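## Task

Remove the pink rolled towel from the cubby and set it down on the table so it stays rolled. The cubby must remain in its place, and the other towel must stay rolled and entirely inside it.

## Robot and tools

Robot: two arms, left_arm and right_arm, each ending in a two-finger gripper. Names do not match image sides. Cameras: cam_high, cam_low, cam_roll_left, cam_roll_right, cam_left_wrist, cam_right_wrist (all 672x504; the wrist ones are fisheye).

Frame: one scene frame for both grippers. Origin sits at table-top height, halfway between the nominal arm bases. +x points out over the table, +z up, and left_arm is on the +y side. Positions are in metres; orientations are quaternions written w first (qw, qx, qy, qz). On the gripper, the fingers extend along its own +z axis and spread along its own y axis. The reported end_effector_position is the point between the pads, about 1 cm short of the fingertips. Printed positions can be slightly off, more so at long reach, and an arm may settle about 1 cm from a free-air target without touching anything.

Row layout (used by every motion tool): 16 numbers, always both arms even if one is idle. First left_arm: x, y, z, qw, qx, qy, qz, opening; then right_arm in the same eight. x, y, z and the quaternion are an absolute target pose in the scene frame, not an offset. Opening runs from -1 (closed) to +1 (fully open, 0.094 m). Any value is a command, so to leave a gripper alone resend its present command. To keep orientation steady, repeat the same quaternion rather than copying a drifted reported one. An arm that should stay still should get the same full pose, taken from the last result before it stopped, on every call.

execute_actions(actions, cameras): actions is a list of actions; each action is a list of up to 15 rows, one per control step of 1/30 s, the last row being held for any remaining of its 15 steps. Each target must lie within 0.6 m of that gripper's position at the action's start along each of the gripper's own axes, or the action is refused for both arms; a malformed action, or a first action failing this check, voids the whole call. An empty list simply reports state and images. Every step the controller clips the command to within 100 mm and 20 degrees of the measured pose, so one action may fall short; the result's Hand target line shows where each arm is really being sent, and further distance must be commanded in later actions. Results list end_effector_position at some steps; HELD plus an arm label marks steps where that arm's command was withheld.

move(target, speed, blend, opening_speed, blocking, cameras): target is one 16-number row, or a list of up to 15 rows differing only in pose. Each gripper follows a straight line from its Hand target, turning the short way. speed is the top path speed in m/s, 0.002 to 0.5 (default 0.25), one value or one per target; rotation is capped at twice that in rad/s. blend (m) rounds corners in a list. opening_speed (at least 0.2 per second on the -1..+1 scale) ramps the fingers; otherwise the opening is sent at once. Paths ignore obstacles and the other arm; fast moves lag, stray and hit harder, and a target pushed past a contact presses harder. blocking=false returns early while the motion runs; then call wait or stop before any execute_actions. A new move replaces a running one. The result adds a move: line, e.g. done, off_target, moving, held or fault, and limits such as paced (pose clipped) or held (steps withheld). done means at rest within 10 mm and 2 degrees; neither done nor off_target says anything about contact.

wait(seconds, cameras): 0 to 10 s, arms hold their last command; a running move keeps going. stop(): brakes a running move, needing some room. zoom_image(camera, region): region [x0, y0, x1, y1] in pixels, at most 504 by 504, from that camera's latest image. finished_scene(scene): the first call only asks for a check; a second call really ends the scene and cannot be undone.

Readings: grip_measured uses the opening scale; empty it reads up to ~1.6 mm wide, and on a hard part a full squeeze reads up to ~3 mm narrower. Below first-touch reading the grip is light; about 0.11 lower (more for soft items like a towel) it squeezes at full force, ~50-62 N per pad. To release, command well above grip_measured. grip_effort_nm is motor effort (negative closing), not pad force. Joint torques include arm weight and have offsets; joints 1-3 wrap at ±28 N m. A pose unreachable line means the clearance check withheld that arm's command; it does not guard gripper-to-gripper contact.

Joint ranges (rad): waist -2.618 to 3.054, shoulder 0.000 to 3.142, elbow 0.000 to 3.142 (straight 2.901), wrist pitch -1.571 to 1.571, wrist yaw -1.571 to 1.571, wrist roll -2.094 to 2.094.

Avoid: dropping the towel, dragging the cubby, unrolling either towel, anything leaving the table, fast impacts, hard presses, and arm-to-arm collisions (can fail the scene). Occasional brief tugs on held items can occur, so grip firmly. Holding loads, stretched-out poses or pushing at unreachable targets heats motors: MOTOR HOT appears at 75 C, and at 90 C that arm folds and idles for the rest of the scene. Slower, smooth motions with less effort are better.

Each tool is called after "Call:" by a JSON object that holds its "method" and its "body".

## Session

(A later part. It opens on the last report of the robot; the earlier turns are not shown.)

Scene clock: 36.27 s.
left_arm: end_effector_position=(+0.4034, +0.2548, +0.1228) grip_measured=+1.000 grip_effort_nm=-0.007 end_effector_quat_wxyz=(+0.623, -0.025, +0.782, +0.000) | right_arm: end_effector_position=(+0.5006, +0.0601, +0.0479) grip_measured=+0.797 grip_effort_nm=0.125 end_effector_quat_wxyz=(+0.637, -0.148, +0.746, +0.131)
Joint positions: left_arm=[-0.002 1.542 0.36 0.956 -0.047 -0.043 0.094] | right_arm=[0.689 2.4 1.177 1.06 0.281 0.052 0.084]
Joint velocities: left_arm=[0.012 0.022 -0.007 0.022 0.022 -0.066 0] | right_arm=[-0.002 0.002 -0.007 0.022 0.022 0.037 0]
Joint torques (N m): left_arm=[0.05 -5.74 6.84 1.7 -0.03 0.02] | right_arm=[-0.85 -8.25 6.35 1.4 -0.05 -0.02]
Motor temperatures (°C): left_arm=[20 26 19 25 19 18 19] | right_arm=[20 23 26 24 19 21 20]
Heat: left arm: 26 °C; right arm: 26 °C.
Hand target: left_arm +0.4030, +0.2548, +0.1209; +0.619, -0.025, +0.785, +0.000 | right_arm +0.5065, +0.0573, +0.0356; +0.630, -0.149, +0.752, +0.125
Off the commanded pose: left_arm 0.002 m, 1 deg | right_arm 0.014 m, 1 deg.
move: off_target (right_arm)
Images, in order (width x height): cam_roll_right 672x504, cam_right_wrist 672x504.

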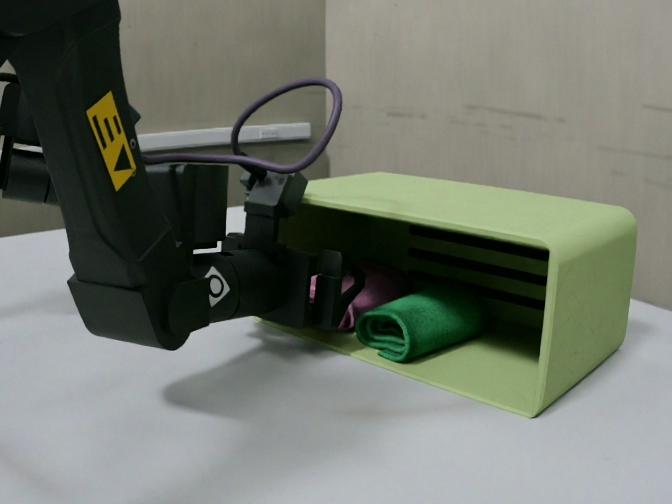

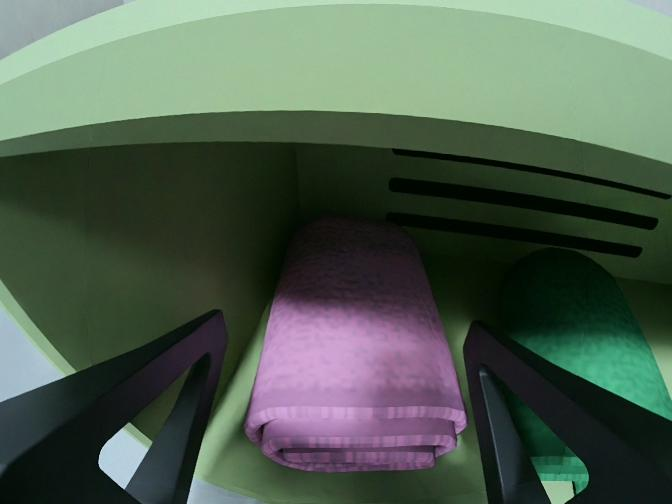

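Call:
{"method": "move", "body": {"target": [[0.403,0.2548,0.1209,0.619,-0.025,0.785,0.0,1.0,0.483,0.0485,0.040,0.6304,-0.1494,0.7513,0.1254,0.80],[0.403,0.2548,0.1209,0.619,-0.025,0.785,0.0,1.0,0.483,0.0485,0.036,0.6626,-0.1438,0.7231,0.1318,0.80]], "speed": 0.06, "cameras": ["cam_right_wrist","cam_roll_right","cam_high"]}}

Call:
{"method": "zoom_image", "body": {"camera": "cam_roll_right", "region": [200, 160, 480, 400]}}

Call:
{"method": "zoom_image", "body": {"camera": "cam_high", "region": [270, 70, 570, 300]}}

Scene clock: 41.43 s.
left_arm: end_effector_position=(+0.4034, +0.2548, +0.1228) grip_measured=+1.000 grip_effort_nm=-0.007 end_effector_quat_wxyz=(+0.623, -0.025, +0.782, +0.000) | right_arm: end_effector_position=(+0.4859, +0.0480, +0.0450) grip_measured=+0.797 grip_effort_nm=0.125 end_effector_quat_wxyz=(+0.663, -0.142, +0.723, +0.134)
Joint positions: left_arm=[-0.002 1.542 0.36 0.956 -0.047 -0.043 0.094] | right_arm=[0.692 2.429 1.087 1.254 0.293 0.031 0.084]
Joint velocities: left_arm=[-0.002 0.002 -0.007 0.007 -0.037 0.081 0] | right_arm=[0.017 0.007 0.007 0.022 -0.007 0.066 -0.001]
Joint torques (N m): left_arm=[0.05 -5.75 6.86 1.7 -0.03 0.02] | right_arm=[0.46 -8.68 3.58 1.72 0.05 -0.07]
Motor temperatures (°C): left_arm=[20 26 19 25 19 18 19] | right_arm=[20 24 26 24 19 21 20]
Heat: left arm: 26 °C; right arm: 26 °C.
Hand target: left_arm +0.4030, +0.2548, +0.1209; +0.619, -0.025, +0.785, +0.000 | right_arm +0.4830, +0.0483, +0.0369; +0.663, -0.144, +0.723, +0.131
Off the commanded pose: left_arm 0.002 m, 1 deg | right_arm 0.009 m, 0 deg.
move: done
Images, in order (width x height): cam_high 672x504, cam_roll_right 672x504, cam_right_wrist 672x504.

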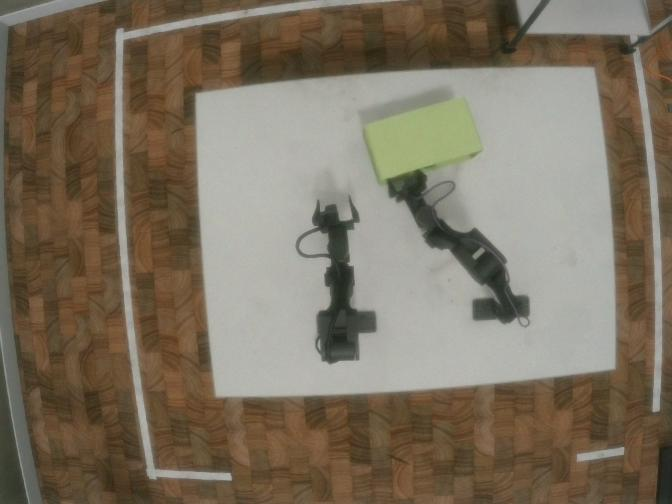

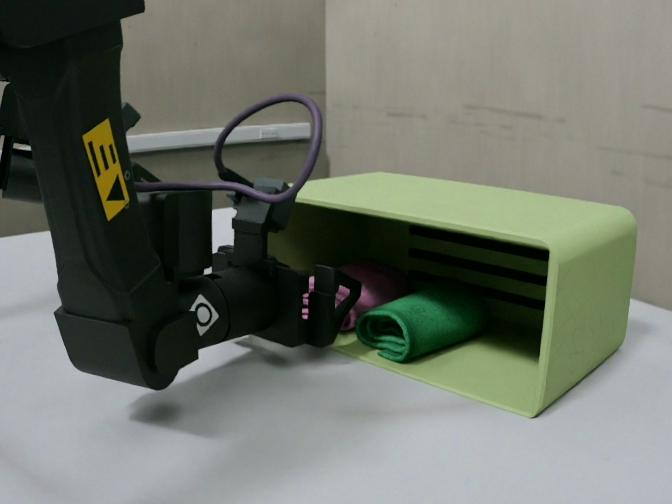

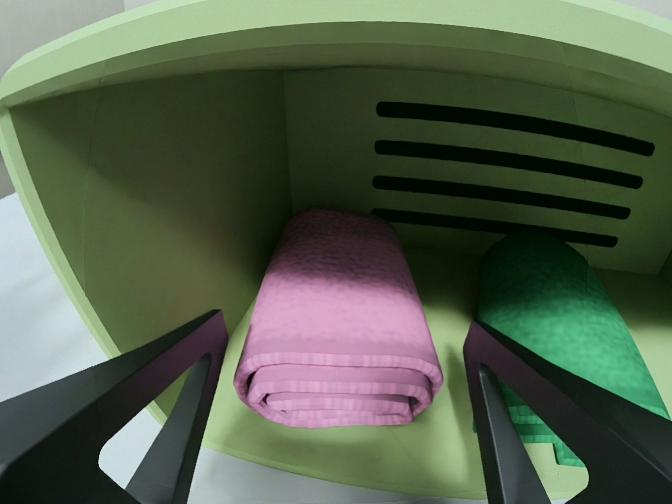

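Scaled by 1.800 from the camera's 672x504 image, which has a finer 960x720 frame.

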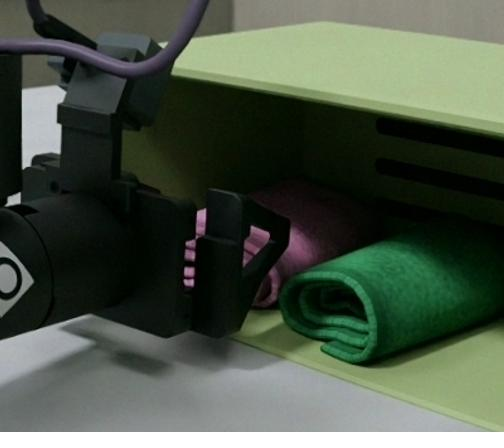

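Scaled by 1.680 from the camera's 672x504 image, which has a finer 960x720 frame.

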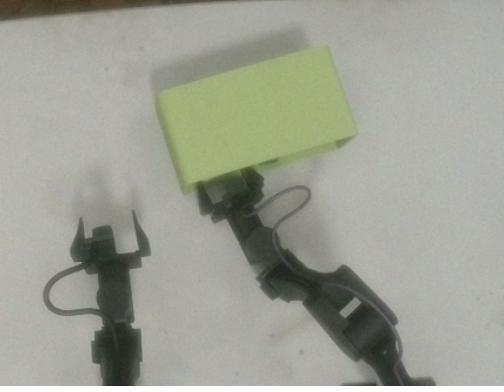

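Call:
{"method": "move", "body": {"target": [0.403,0.2548,0.1209,0.619,-0.025,0.785,0.0,1.0,0.482,0.049,0.028,0.6428,-0.1470,0.7409,0.1290,0.80], "speed": 0.05, "cameras": ["cam_right_wrist","cam_roll_right"]}}

Call:
{"method": "zoom_image", "body": {"camera": "cam_roll_right", "region": [200, 160, 480, 400]}}

Scene clock: 43.30 s.
left_arm: end_effector_position=(+0.4034, +0.2548, +0.1228) grip_measured=+1.000 grip_effort_nm=-0.007 end_effector_quat_wxyz=(+0.623, -0.025, +0.782, +0.000) | right_arm: end_effector_position=(+0.4851, +0.0472, +0.0349) grip_measured=+0.797 grip_effort_nm=0.134 end_effector_quat_wxyz=(+0.649, -0.145, +0.736, +0.129)
Joint positions: left_arm=[-0.002 1.542 0.36 0.956 -0.047 -0.043 0.094] | right_arm=[0.692 2.429 1.087 1.212 0.293 0.04 0.084]
Joint velocities: left_arm=[0.002 0.017 0.002 -0.022 -0.051 -0.037 0] | right_arm=[-0.012 0.002 -0.012 -0.022 0.037 0.11 -0.001]
Joint torques (N m): left_arm=[0.05 -5.75 6.84 1.7 -0.03 0.02] | right_arm=[0.5 -9.94 3.38 1.49 0 0.02]
Motor temperatures (°C): left_arm=[20 26 19 25 19 18 19] | right_arm=[20 24 25 24 19 21 20]
Heat: left arm: 26 °C; right arm: 25 °C.
Hand target: left_arm +0.4030, +0.2548, +0.1209; +0.619, -0.025, +0.785, +0.000 | right_arm +0.4815, +0.0485, +0.0282; +0.643, -0.147, +0.741, +0.129
Off the commanded pose: left_arm 0.002 m, 1 deg | right_arm 0.008 m, 1 deg.
move: done
Images, in order (width x height): cam_roll_right 672x504, cam_right_wrist 672x504.

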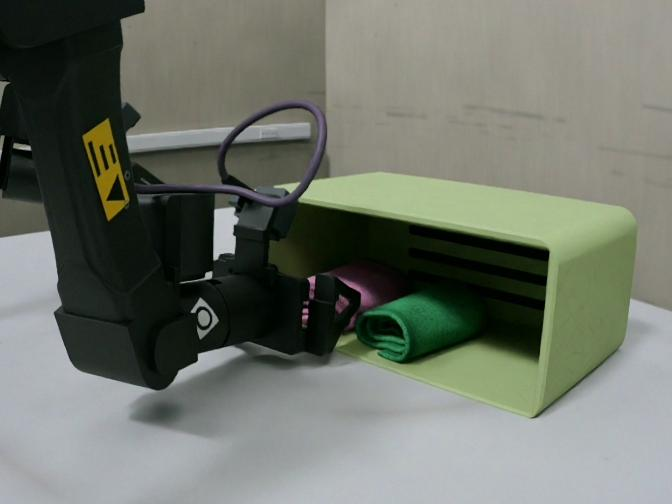

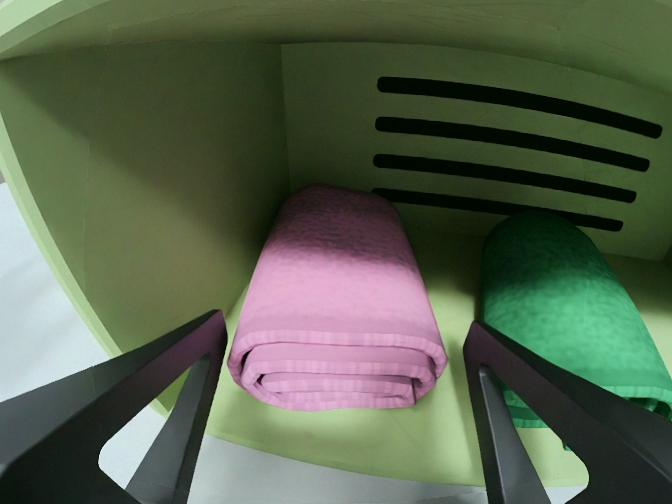

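Scaled by 1.800 from the camera's 672x504 image, which has a finer 960x720 frame.

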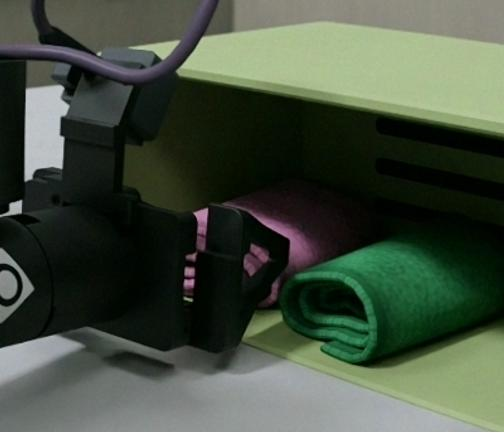

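Call:
{"method": "move", "body": {"target": [0.403,0.2548,0.1209,0.619,-0.025,0.785,0.0,1.0,0.482,0.049,0.028,0.6428,-0.1470,0.7409,0.1290,-0.2], "speed": 0.05, "opening_speed": 0.8, "cameras": ["cam_right_wrist","cam_roll_right"]}}

Call:
{"method": "zoom_image", "body": {"camera": "cam_roll_right", "region": [200, 160, 480, 400]}}

Scene clock: 46.70 s.
left_arm: end_effector_position=(+0.4034, +0.2548, +0.1228) grip_measured=+1.000 grip_effort_nm=-0.007 end_effector_quat_wxyz=(+0.623, -0.025, +0.782, +0.000) | right_arm: end_effector_position=(+0.4850, +0.0472, +0.0346) grip_measured=-0.197 grip_effort_nm=-0.134 end_effector_quat_wxyz=(+0.648, -0.145, +0.736, +0.129)
Joint positions: left_arm=[-0.002 1.542 0.36 0.956 -0.047 -0.043 0.094] | right_arm=[0.692 2.429 1.087 1.21 0.293 0.041 0.038]
Joint velocities: left_arm=[-0.002 0.007 0.007 0.051 0.022 0.007 0] | right_arm=[-0.002 -0.017 0.027 0.022 0.037 0.022 -0.001]
Joint torques (N m): left_arm=[0.05 -5.75 6.84 1.7 -0.02 0.02] | right_arm=[0.53 -9.88 3.56 1.47 0.02 0.03]
Motor temperatures (°C): left_arm=[20 26 19 26 19 18 19] | right_arm=[20 24 25 24 19 21 20]
Heat: left arm: 26 °C; right arm: 25 °C.
Hand target: left_arm +0.4030, +0.2548, +0.1209; +0.619, -0.025, +0.785, +0.000 | right_arm +0.4818, +0.0488, +0.0281; +0.643, -0.147, +0.741, +0.129
Off the commanded pose: left_arm 0.002 m, 1 deg | right_arm 0.007 m, 1 deg.
move: done
Images, in order (width x height): cam_roll_right 672x504, cam_right_wrist 672x504.

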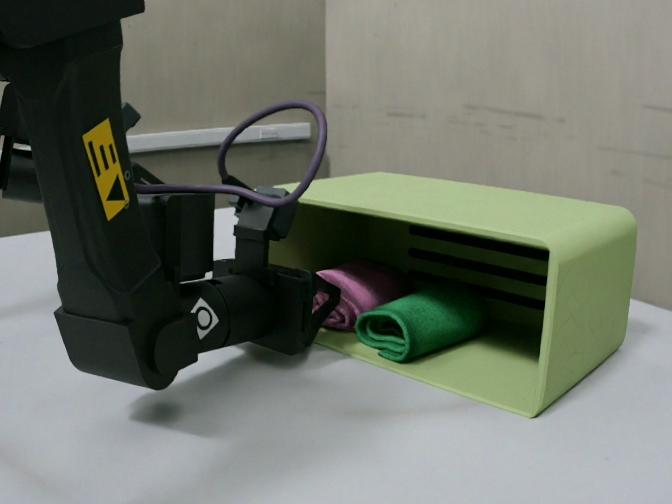

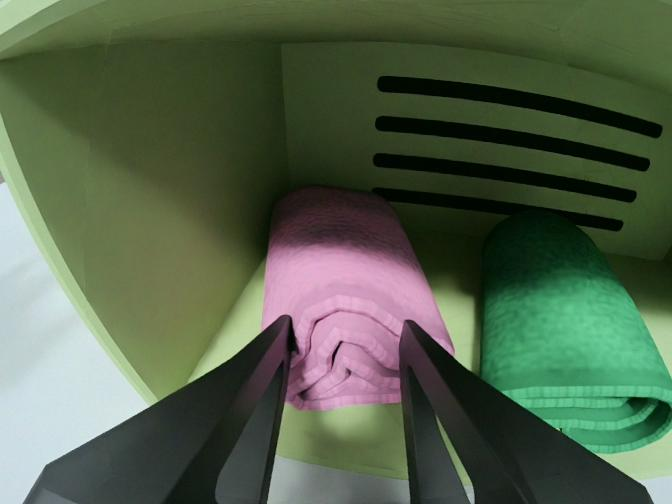

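Scaled by 1.800 from the camera's 672x504 image, which has a finer 960x720 frame.

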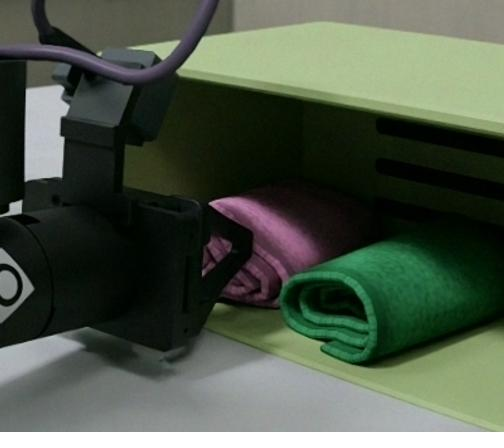

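Call:
{"method": "move", "body": {"target": [0.403,0.2548,0.1209,0.619,-0.025,0.785,0.0,1.0,0.480,0.048,0.030,0.6428,-0.1470,0.7409,0.1290,-0.4], "speed": 0.05, "opening_speed": 0.8, "cameras": []}}

Call:
{"method": "move", "body": {"target": [0.403,0.2548,0.1209,0.619,-0.025,0.785,0.0,1.0,0.4355,0.030,0.032,0.6428,-0.1470,0.7409,0.1290,-0.4], "speed": 0.05, "cameras": ["cam_right_wrist","cam_roll_right"]}}

Call:
{"method": "zoom_image", "body": {"camera": "cam_roll_right", "region": [200, 160, 480, 400]}}

Scene clock: 47.83 s.
left_arm: end_effector_position=(+0.4034, +0.2548, +0.1228) grip_measured=+1.000 grip_effort_nm=-0.002 end_effector_quat_wxyz=(+0.623, -0.025, +0.782, +0.000) | right_arm: end_effector_position=(+0.4850, +0.0472, +0.0346) grip_measured=-0.397 grip_effort_nm=-0.149 end_effector_quat_wxyz=(+0.648, -0.145, +0.736, +0.129)
Joint positions: left_arm=[-0.002 1.542 0.36 0.956 -0.047 -0.043 0.094] | right_arm=[0.692 2.429 1.087 1.21 0.293 0.041 0.028]
Joint velocities: left_arm=[0.007 0.002 0.002 -0.007 0.007 0.022 0] | right_arm=[0.022 -0.007 -0.022 0.007 -0.007 0.007 -0.001]
Joint torques (N m): left_arm=[0.05 -5.75 6.84 1.7 -0.03 0.02] | right_arm=[0.62 -10.7 2.66 1.48 0.02 0.03]
Motor temperatures (°C): left_arm=[20 26 19 26 19 18 19] | right_arm=[20 24 25 24 19 21 20]
Heat: left arm: 26 °C; right arm: 25 °C.
Hand target: left_arm +0.4030, +0.2548, +0.1209; +0.619, -0.025, +0.785, +0.000 | right_arm +0.4800, +0.0478, +0.0301; +0.643, -0.147, +0.741, +0.129
Off the commanded pose: left_arm 0.002 m, 1 deg | right_arm 0.007 m, 1 deg.
move: done
No camera images: "cameras" was empty.

Scene clock: 49.17 s.
left_arm: end_effector_position=(+0.4034, +0.2548, +0.1228) grip_measured=+1.000 grip_effort_nm=-0.007 end_effector_quat_wxyz=(+0.623, -0.025, +0.782, +0.000) | right_arm: end_effector_position=(+0.4376, +0.0289, +0.0200) grip_measured=-0.398 grip_effort_nm=-0.125 end_effector_quat_wxyz=(+0.638, -0.154, +0.745, +0.124)
Joint positions: left_arm=[-0.002 1.542 0.36 0.956 -0.047 -0.043 0.094] | right_arm=[0.734 2.383 0.874 1.343 0.329 0.041 0.028]
Joint velocities: left_arm=[0.002 0.012 -0.007 0.037 0.022 -0.022 0] | right_arm=[0.012 -0.002 -0.017 0.022 -0.066 -0.007 -0.001]
Joint torques (N m): left_arm=[0.05 -5.75 6.84 1.7 -0.03 0.02] | right_arm=[0.5 -12.63 1.89 1.46 0.07 0.04]
Motor temperatures (°C): left_arm=[20 26 19 26 19 18 19] | right_arm=[20 25 25 24 19 21 20]
Heat: left arm: 26 °C; right arm: 25 °C.
Hand target: left_arm +0.4030, +0.2548, +0.1209; +0.619, -0.025, +0.785, +0.000 | right_arm +0.4357, +0.0296, +0.0332; +0.643, -0.147, +0.740, +0.129
Off the commanded pose: left_arm 0.002 m, 1 deg | right_arm 0.012 m, 1 deg.
move: off_target (right_arm)
Images, in order (width x height): cam_roll_right 672x504, cam_right_wrist 672x504.

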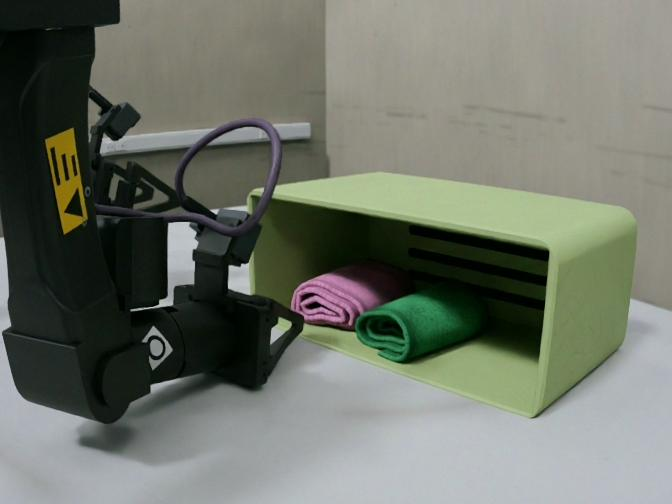

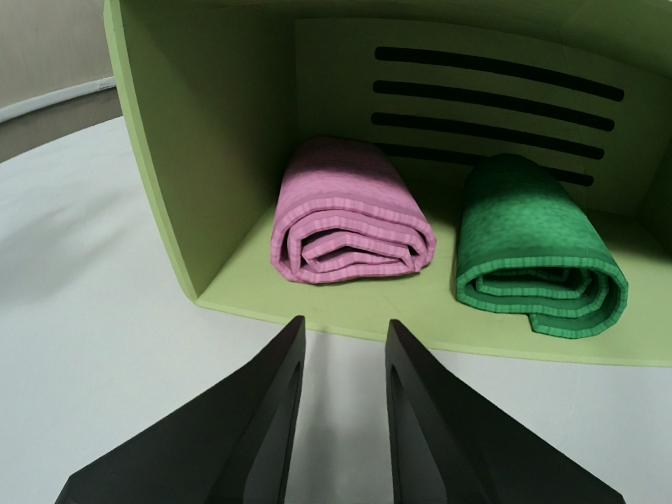

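Scaled by 1.800 from the camera's 672x504 image, which has a finer 960x720 frame.

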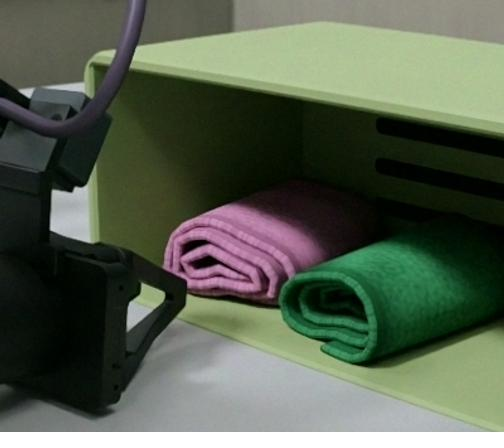

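Call:
{"method": "move", "body": {"target": [[0.403,0.2548,0.1209,0.619,-0.025,0.785,0.0,1.0,0.430,0.027,0.050,0.6757,-0.1384,0.7121,0.1313,0.80],[0.403,0.2548,0.1209,0.619,-0.025,0.785,0.0,1.0,0.445,0.033,0.032,0.6757,-0.1384,0.7121,0.1313,0.80]], "speed": 0.06, "cameras": ["cam_right_wrist","cam_roll_right"]}}

Call:
{"method": "zoom_image", "body": {"camera": "cam_roll_right", "region": [200, 160, 480, 400]}}

Scene clock: 53.90 s.
left_arm: end_effector_position=(+0.4034, +0.2548, +0.1228) grip_measured=+1.000 grip_effort_nm=-0.012 end_effector_quat_wxyz=(+0.623, -0.025, +0.782, +0.000) | right_arm: end_effector_position=(+0.4409, +0.0321, +0.0314) grip_measured=+0.797 grip_effort_nm=0.125 end_effector_quat_wxyz=(+0.669, -0.140, +0.718, +0.128)
Joint positions: left_arm=[-0.002 1.542 0.36 0.956 -0.047 -0.043 0.094] | right_arm=[0.742 2.426 0.898 1.452 0.354 0.023 0.084]
Joint velocities: left_arm=[0.027 0.027 -0.012 -0.066 0.007 -0.066 0] | right_arm=[-0.002 0.002 -0.007 0.007 -0.022 0.037 0]
Joint torques (N m): left_arm=[0.05 -5.75 6.84 1.7 -0.03 0.02] | right_arm=[-0.43 -7.84 4.79 1.67 -0.07 -0.07]
Motor temperatures (°C): left_arm=[20 26 19 26 19 18 19] | right_arm=[20 26 25 25 19 21 20]
Heat: left arm: 26 °C; right arm: 26 °C.
Hand target: left_arm +0.4030, +0.2548, +0.1209; +0.619, -0.025, +0.785, +0.000 | right_arm +0.4454, +0.0333, +0.0318; +0.676, -0.138, +0.712, +0.130
Off the commanded pose: left_arm 0.002 m, 1 deg | right_arm 0.004 m, 1 deg.
move: done
Images, in order (width x height): cam_roll_right 672x504, cam_right_wrist 672x504.

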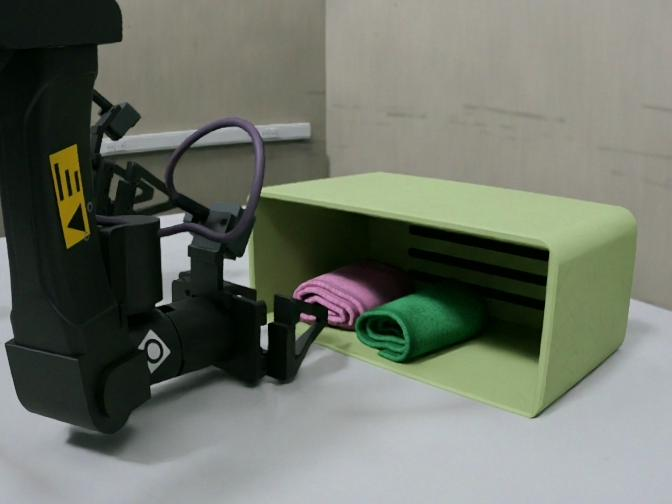

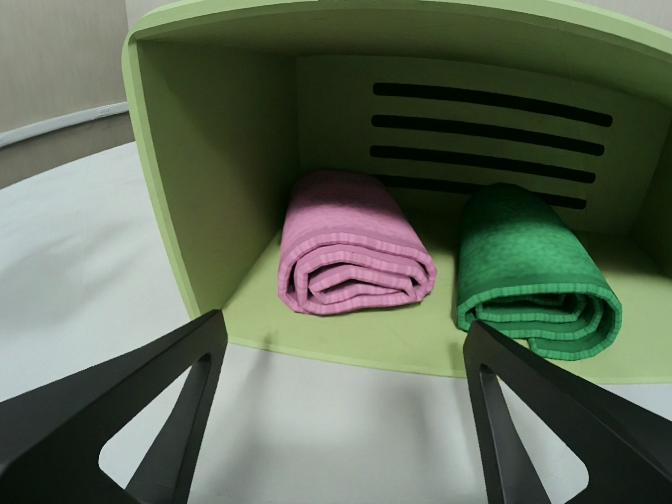

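Scaled by 1.800 from the camera's 672x504 image, which has a finer 960x720 frame.

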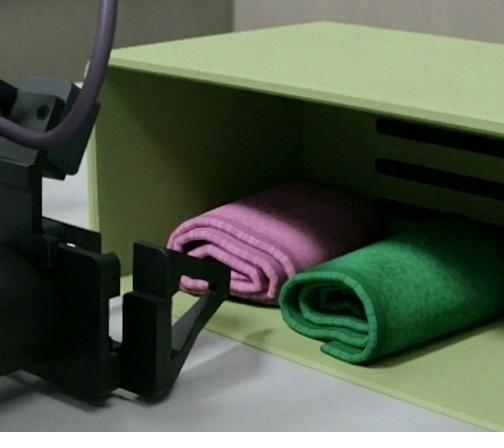

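Call:
{"method": "move", "body": {"target": [0.403,0.2548,0.1209,0.619,-0.025,0.785,0.0,1.0,0.475,0.042,0.031,0.6757,-0.1384,0.7121,0.1313,0.80], "speed": 0.06, "cameras": ["cam_right_wrist","cam_roll_right"]}}

Call:
{"method": "zoom_image", "body": {"camera": "cam_roll_right", "region": [200, 160, 480, 400]}}

Scene clock: 55.83 s.
left_arm: end_effector_position=(+0.4034, +0.2548, +0.1228) grip_measured=+1.000 grip_effort_nm=-0.002 end_effector_quat_wxyz=(+0.623, -0.025, +0.782, +0.000) | right_arm: end_effector_position=(+0.4704, +0.0412, +0.0366) grip_measured=+0.797 grip_effort_nm=0.125 end_effector_quat_wxyz=(+0.677, -0.135, +0.711, +0.134)
Joint positions: left_arm=[-0.002 1.542 0.36 0.956 -0.047 -0.043 0.094] | right_arm=[0.709 2.466 1.026 1.39 0.32 0.023 0.084]
Joint velocities: left_arm=[-0.002 -0.022 -0.012 -0.037 -0.037 0.007 0] | right_arm=[-0.007 0.012 -0.012 -0.081 -0.022 -0.037 -0.001]
Joint torques (N m): left_arm=[0.05 -5.74 6.86 1.7 -0.03 0.02] | right_arm=[-0.44 -8.27 5.35 1.45 -0.09 -0.06]
Motor temperatures (°C): left_arm=[20 26 19 26 19 18 19] | right_arm=[20 26 25 25 19 21 20]
Heat: left arm: 26 °C; right arm: 26 °C.
Hand target: left_arm +0.4030, +0.2548, +0.1209; +0.619, -0.025, +0.785, +0.000 | right_arm +0.4747, +0.0422, +0.0302; +0.675, -0.138, +0.712, +0.132
Off the commanded pose: left_arm 0.002 m, 1 deg | right_arm 0.007 m, 0 deg.
move: done
Images, in order (width x height): cam_roll_right 672x504, cam_right_wrist 672x504.

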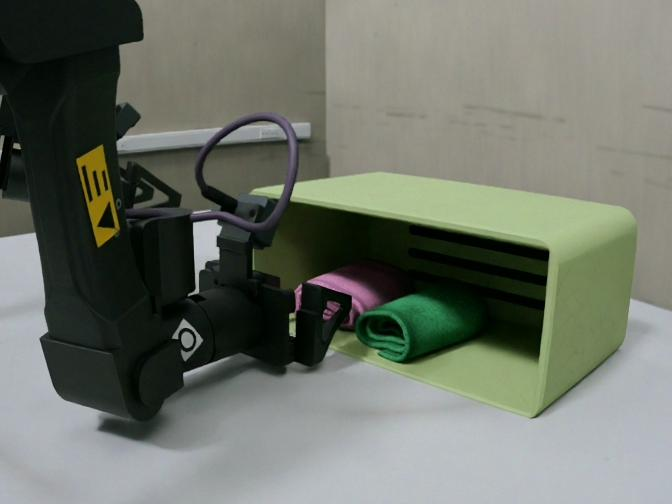

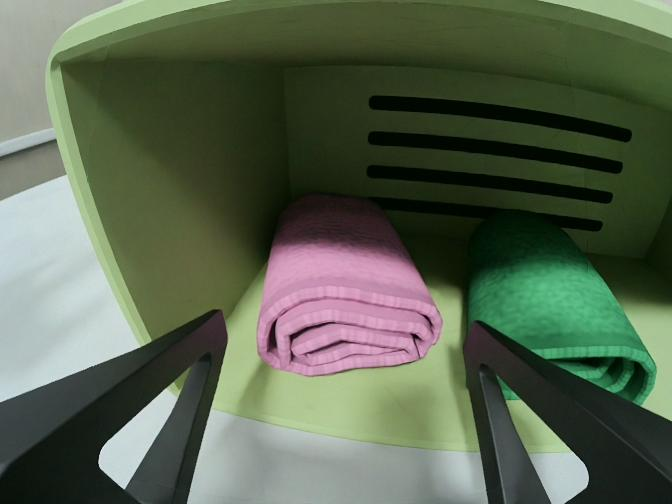

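Scaled by 1.800 from the camera's 672x504 image, which has a finer 960x720 frame.

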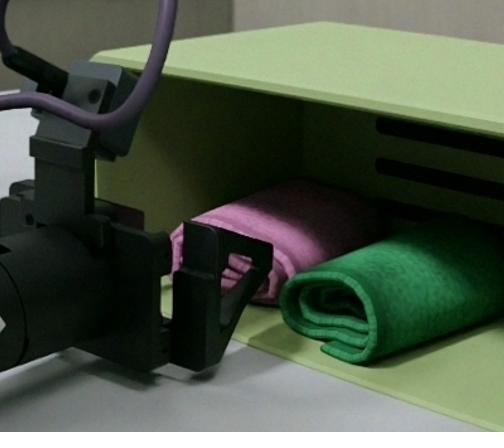

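Call:
{"method": "move", "body": {"target": [0.403,0.2548,0.1209,0.619,-0.025,0.785,0.0,1.0,0.497,0.0505,0.028,0.6757,-0.1384,0.7121,0.1313,0.80], "speed": 0.05, "cameras": ["cam_right_wrist","cam_roll_right"]}}

Call:
{"method": "zoom_image", "body": {"camera": "cam_roll_right", "region": [200, 160, 480, 400]}}

Scene clock: 58.63 s.
left_arm: end_effector_position=(+0.4034, +0.2548, +0.1228) grip_measured=+1.000 grip_effort_nm=-0.007 end_effector_quat_wxyz=(+0.623, -0.025, +0.782, +0.000) | right_arm: end_effector_position=(+0.4920, +0.0496, +0.0338) grip_measured=+0.797 grip_effort_nm=0.134 end_effector_quat_wxyz=(+0.677, -0.136, +0.711, +0.134)
Joint positions: left_arm=[-0.002 1.542 0.36 0.956 -0.047 -0.043 0.094] | right_arm=[0.69 2.509 1.133 1.324 0.301 0.021 0.084]
Joint velocities: left_arm=[0.002 -0.012 0.002 0.037 -0.066 0.037 0] | right_arm=[0.007 0.002 -0.002 0.037 0.037 -0.022 0]
Joint torques (N m): left_arm=[0.05 -5.75 6.86 1.7 -0.03 0.02] | right_arm=[-0.43 -8.76 5.82 1.47 -0.09 -0.07]
Motor temperatures (°C): left_arm=[20 26 19 26 19 18 19] | right_arm=[20 26 25 25 19 21 20]
Heat: left arm: 26 °C; right arm: 26 °C.
Hand target: left_arm +0.4030, +0.2548, +0.1209; +0.619, -0.025, +0.785, +0.000 | right_arm +0.4965, +0.0504, +0.0274; +0.675, -0.138, +0.712, +0.132
Off the commanded pose: left_arm 0.002 m, 1 deg | right_arm 0.008 m, 0 deg.
move: done
Images, in order (width x height): cam_roll_right 672x504, cam_right_wrist 672x504.

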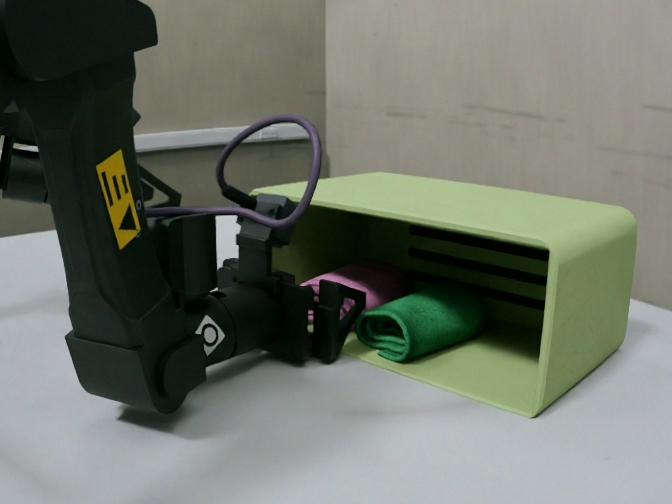

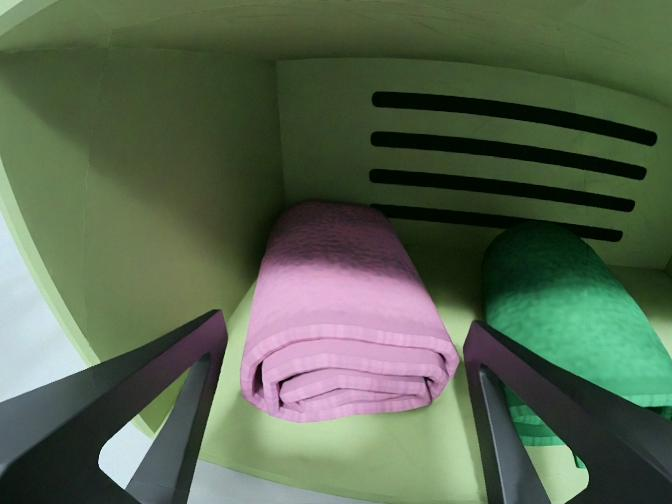

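Scaled by 1.800 from the camera's 672x504 image, which has a finer 960x720 frame.

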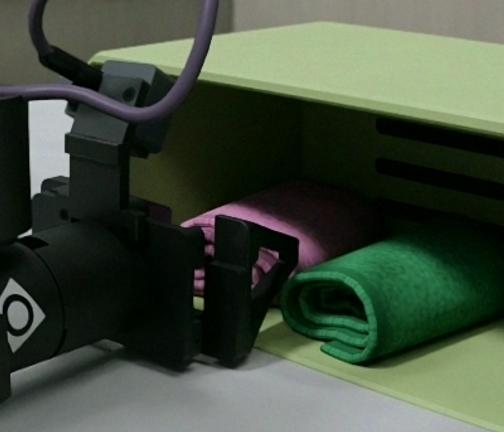

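Call:
{"method": "move", "body": {"target": [0.403,0.2548,0.1209,0.619,-0.025,0.785,0.0,1.0,0.497,0.0505,0.028,0.6757,-0.1384,0.7121,0.1313,-0.6], "speed": 0.05, "opening_speed": 0.8, "cameras": ["cam_right_wrist","cam_roll_right"]}}

Call:
{"method": "zoom_image", "body": {"camera": "cam_roll_right", "region": [200, 160, 480, 400]}}

Scene clock: 61.33 s.
left_arm: end_effector_position=(+0.4034, +0.2548, +0.1228) grip_measured=+1.000 grip_effort_nm=-0.007 end_effector_quat_wxyz=(+0.623, -0.025, +0.782, +0.000) | right_arm: end_effector_position=(+0.4928, +0.0511, +0.0365) grip_measured=-0.596 grip_effort_nm=-0.188 end_effector_quat_wxyz=(+0.679, -0.136, +0.708, +0.136)
Joint positions: left_arm=[-0.002 1.542 0.36 0.956 -0.047 -0.043 0.094] | right_arm=[0.69 2.509 1.139 1.328 0.297 0.02 0.019]
Joint velocities: left_arm=[-0.007 0.007 -0.007 0.022 0.022 -0.007 0] | right_arm=[-0.007 0.002 0.007 -0.007 -0.022 -0.007 0]
Joint torques (N m): left_arm=[0.03 -5.75 6.84 1.7 -0.03 0.02] | right_arm=[-0.47 -8.94 5.29 1.43 -0.05 -0.06]
Motor temperatures (°C): left_arm=[20 26 19 26 19 18 19] | right_arm=[20 26 25 25 19 21 20]
Heat: left arm: 26 °C; right arm: 26 °C.
Hand target: left_arm +0.4030, +0.2548, +0.1209; +0.619, -0.025, +0.785, +0.000 | right_arm +0.4966, +0.0502, +0.0281; +0.676, -0.138, +0.712, +0.131
Off the commanded pose: left_arm 0.002 m, 1 deg | right_arm 0.009 m, 1 deg.
move: done
Images, in order (width x height): cam_roll_right 672x504, cam_right_wrist 672x504.

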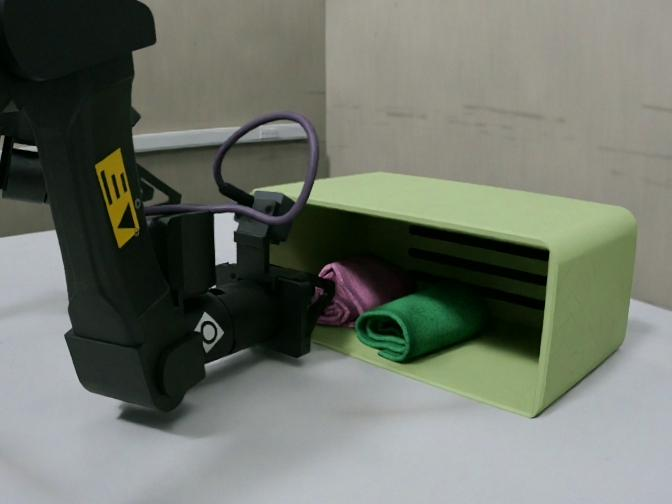

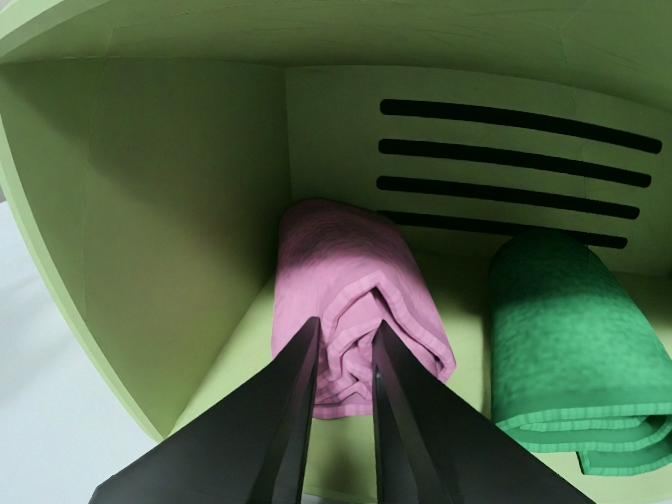

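Scaled by 1.800 from the camera's 672x504 image, which has a finer 960x720 frame.

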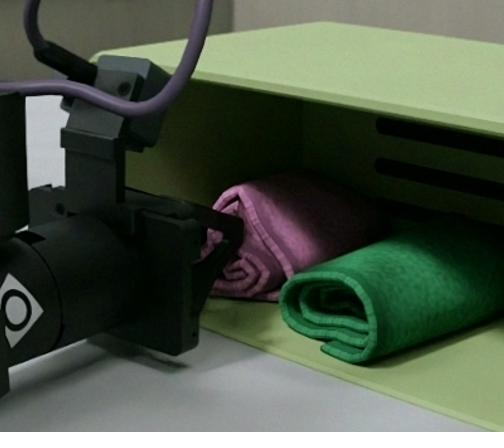

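Call:
{"method": "move", "body": {"target": [0.403,0.2548,0.1209,0.619,-0.025,0.785,0.0,1.0,0.497,0.0505,0.032,0.6757,-0.1384,0.7121,0.1313,-0.8], "speed": 0.05, "opening_speed": 0.8, "cameras": []}}

Call:
{"method": "move", "body": {"target": [0.403,0.2548,0.1209,0.619,-0.025,0.785,0.0,1.0,0.4506,0.0318,0.036,0.6757,-0.1384,0.7121,0.1313,-0.8], "speed": 0.04, "cameras": ["cam_right_wrist","cam_roll_right"]}}

Call:
{"method": "zoom_image", "body": {"camera": "cam_roll_right", "region": [200, 160, 480, 400]}}

Scene clock: 62.73 s.
left_arm: end_effector_position=(+0.4034, +0.2548, +0.1228) grip_measured=+1.000 grip_effort_nm=-0.007 end_effector_quat_wxyz=(+0.623, -0.025, +0.782, +0.000) | right_arm: end_effector_position=(+0.4926, +0.0511, +0.0331) grip_measured=-0.797 grip_effort_nm=-0.129 end_effector_quat_wxyz=(+0.675, -0.139, +0.713, +0.134)
Joint positions: left_arm=[-0.002 1.542 0.36 0.956 -0.047 -0.043 0.094] | right_arm=[0.69 2.509 1.139 1.314 0.296 0.02 0.01]
Joint velocities: left_arm=[-0.012 -0.002 -0.007 -0.007 0.022 0.007 0] | right_arm=[-0.017 0.012 -0.002 -0.051 -0.125 -0.037 0]
Joint torques (N m): left_arm=[0.05 -5.75 6.84 1.7 -0.03 0.02] | right_arm=[-0.47 -10 5 1.46 -0.05 -0.06]
Motor temperatures (°C): left_arm=[20 26 19 26 19 18 19] | right_arm=[20 26 25 25 19 21 20]
Heat: left arm: 26 °C; right arm: 26 °C.
Hand target: left_arm +0.4030, +0.2548, +0.1209; +0.619, -0.025, +0.785, +0.000 | right_arm +0.4968, +0.0504, +0.0319; +0.675, -0.138, +0.712, +0.131
Off the commanded pose: left_arm 0.002 m, 1 deg | right_arm 0.005 m, 0 deg.
move: done
No camera images: "cameras" was empty.

Scene clock: 64.33 s.
left_arm: end_effector_position=(+0.4034, +0.2548, +0.1228) grip_measured=+1.000 grip_effort_nm=-0.012 end_effector_quat_wxyz=(+0.623, -0.025, +0.782, +0.000) | right_arm: end_effector_position=(+0.4529, +0.0307, +0.0260) grip_measured=-0.798 grip_effort_nm=-0.125 end_effector_quat_wxyz=(+0.673, -0.141, +0.714, +0.130)
Joint positions: left_arm=[-0.002 1.542 0.36 0.956 -0.047 -0.043 0.094] | right_arm=[0.716 2.469 0.942 1.464 0.325 0.017 0.01]
Joint velocities: left_arm=[-0.012 -0.022 0.002 -0.037 -0.007 -0.066 0] | right_arm=[-0.002 -0.002 0.002 -0.066 -0.022 -0.007 0]
Joint torques (N m): left_arm=[0.03 -5.74 6.84 1.7 -0.03 0.02] | right_arm=[0.53 -12.89 1.73 1.38 0.06 -0.01]
Motor temperatures (°C): left_arm=[20 26 19 26 19 18 19] | right_arm=[20 26 25 25 19 21 20]
Heat: left arm: 26 °C; right arm: 26 °C.
Hand target: left_arm +0.4030, +0.2548, +0.1209; +0.619, -0.025, +0.785, +0.000 | right_arm +0.4508, +0.0315, +0.0369; +0.676, -0.139, +0.712, +0.131
Off the commanded pose: left_arm 0.002 m, 1 deg | right_arm 0.010 m, 0 deg.
move: done
Images, in order (width x height): cam_roll_right 672x504, cam_right_wrist 672x504.

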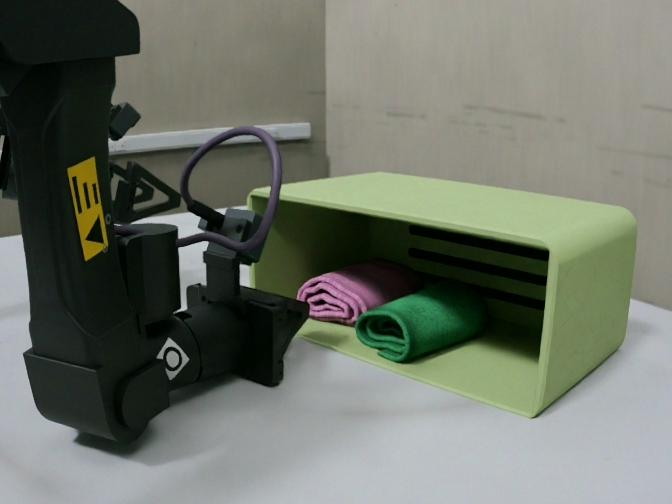

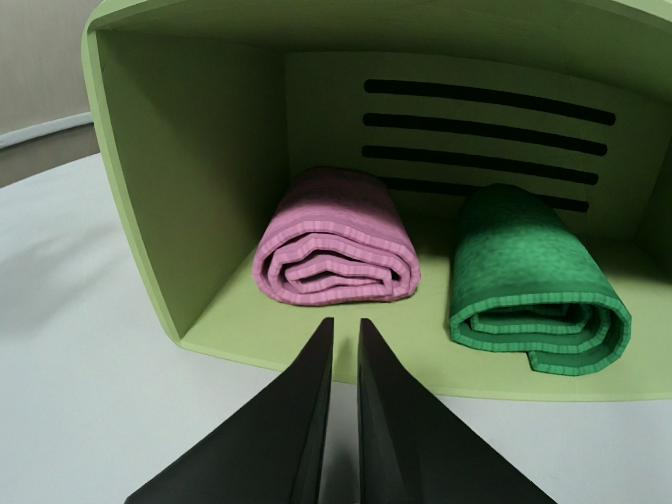

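Scaled by 1.800 from the camera's 672x504 image, which has a finer 960x720 frame.

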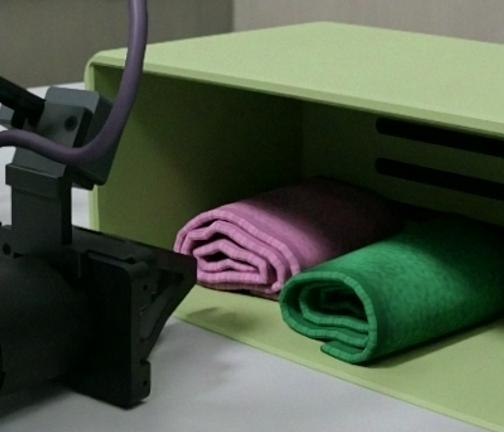

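Call:
{"method": "wait", "body": {"seconds": 0, "cameras": ["cam_low","cam_roll_left"]}}

Call:
{"method": "zoom_image", "body": {"camera": "cam_low", "region": [220, 160, 440, 300]}}

Scene clock: 68.13 s.
left_arm: end_effector_position=(+0.4034, +0.2548, +0.1228) grip_measured=+1.000 grip_effort_nm=-0.007 end_effector_quat_wxyz=(+0.623, -0.025, +0.782, +0.000) | right_arm: end_effector_position=(+0.4529, +0.0307, +0.0260) grip_measured=-0.798 grip_effort_nm=-0.129 end_effector_quat_wxyz=(+0.673, -0.141, +0.714, +0.130)
Joint positions: left_arm=[-0.002 1.542 0.36 0.956 -0.047 -0.043 0.094] | right_arm=[0.716 2.469 0.942 1.464 0.325 0.017 0.01]
Joint velocities: left_arm=[-0.007 -0.007 -0.012 0.022 0.007 0.007 0] | right_arm=[0.002 -0.002 0.007 -0.007 -0.051 -0.007 0.001]
Joint torques (N m): left_arm=[0.05 -5.74 6.84 1.7 -0.03 0.02] | right_arm=[0.5 -12.88 1.72 1.38 0.06 -0.01]
Motor temperatures (°C): left_arm=[20 26 19 26 19 18 19] | right_arm=[20 27 25 25 19 21 20]
Heat: left arm: 26 °C; right arm: 27 °C.
Hand target: left_arm +0.4030, +0.2548, +0.1209; +0.619, -0.025, +0.785, +0.000 | right_arm +0.4508, +0.0315, +0.0369; +0.676, -0.139, +0.712, +0.131
Tool commands: left_gripper/opening=+1.0 right_gripper/opening=-0.8
Off the commanded pose: left_arm 0.002 m, 1 deg | right_arm 0.010 m, 0 deg.
Images, in order (width x height): cam_low 672x504, cam_roll_left 672x504.

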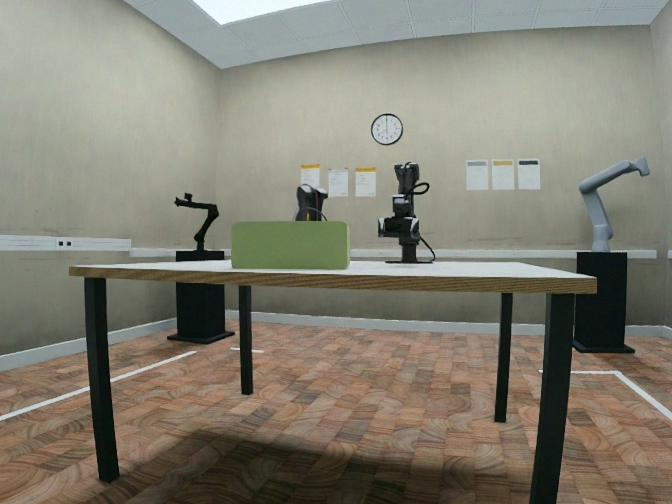

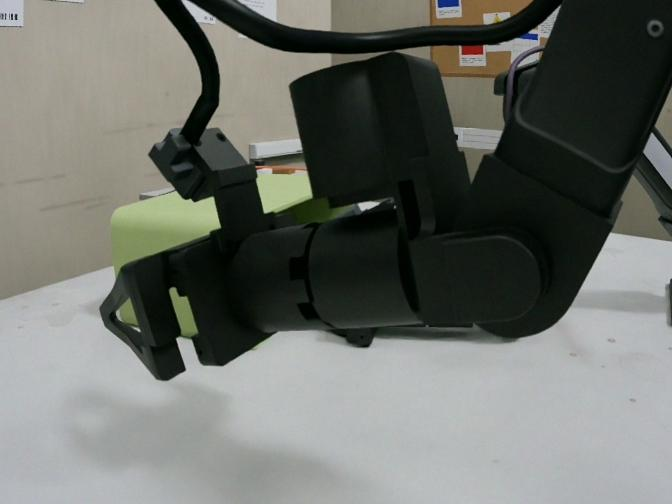

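Scaled by 2.291 from the camera's 672x504 image, which has a finer 960x720 frame.

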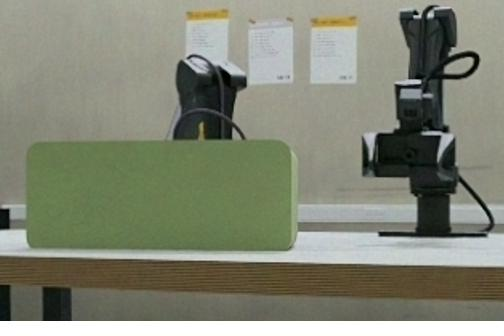

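Call:
{"method": "move", "body": {"target": [0.25,0.36,0.20,0.619,-0.025,0.785,0.0,0.0,0.4506,0.0318,0.034,0.6757,-0.1384,0.7121,0.1313,0.6], "cameras": ["cam_roll_left","cam_high"]}}

Call:
{"method": "zoom_image", "body": {"camera": "cam_roll_left", "region": [60, 100, 460, 400]}}

Scene clock: 70.83 s.
left_arm: end_effector_position=(+0.2514, +0.3612, +0.1909) grip_measured=+0.002 grip_effort_nm=-0.115 end_effector_quat_wxyz=(+0.618, -0.031, +0.786, +0.000) | right_arm: end_effector_position=(+0.4524, +0.0314, +0.0267) grip_measured=+0.597 grip_effort_nm=0.134 end_effector_quat_wxyz=(+0.674, -0.142, +0.713, +0.130)
Joint positions: left_arm=[0.926 0.661 0.331 -0.031 0.839 0.235 0.047] | right_arm=[0.718 2.469 0.942 1.467 0.325 0.013 0.075]
Joint velocities: left_arm=[-0.017 -0.002 0.007 -0.037 -0.022 0.022 0.001] | right_arm=[-0.017 -0.012 0.002 -0.051 0.022 0.022 -0.001]
Joint torques (N m): left_arm=[0.77 0.66 12.26 1.24 0.3 0.11] | right_arm=[0.42 -11.84 2.11 1.42 0.05 0.02]
Motor temperatures (°C): left_arm=[20 26 19 26 19 18 19] | right_arm=[20 27 25 25 19 21 20]
Heat: left arm: 26 °C; right arm: 27 °C.
Hand target: left_arm +0.2514, +0.3614, +0.2004; +0.620, -0.024, +0.784, +0.002 | right_arm +0.4508, +0.0320, +0.0339; +0.676, -0.139, +0.712, +0.131
Off the commanded pose: left_arm 0.009 m, 1 deg | right_arm 0.008 m, 0 deg.
move: done
Images, in order (width x height): cam_high 672x504, cam_roll_left 672x504.

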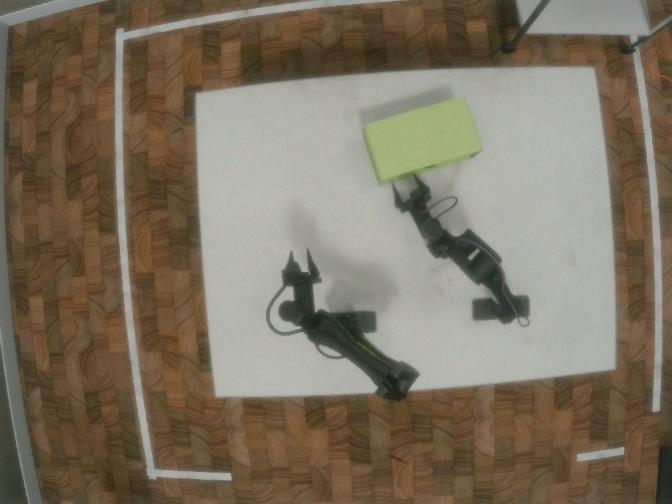

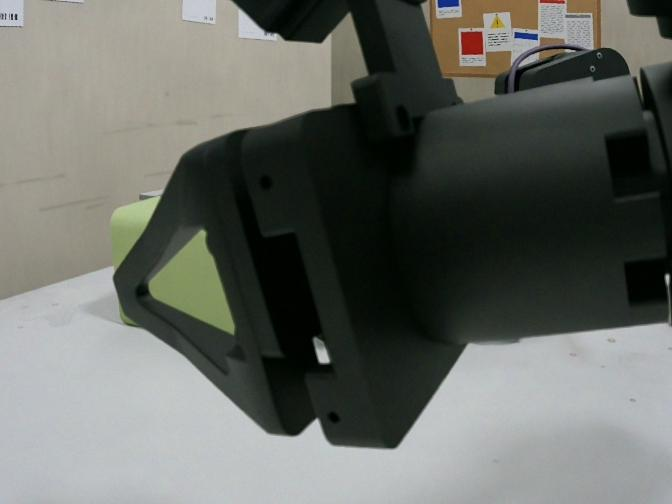

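Scaled by 1.260 from the camera's 672x504 image, which has a finer 960x720 frame.

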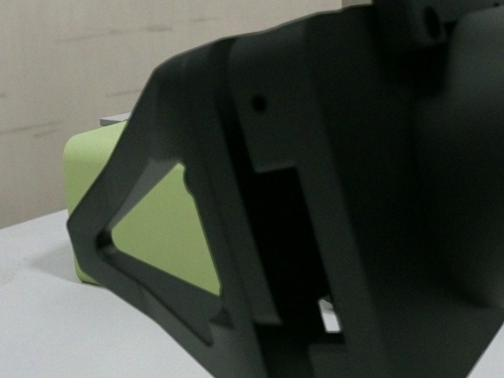

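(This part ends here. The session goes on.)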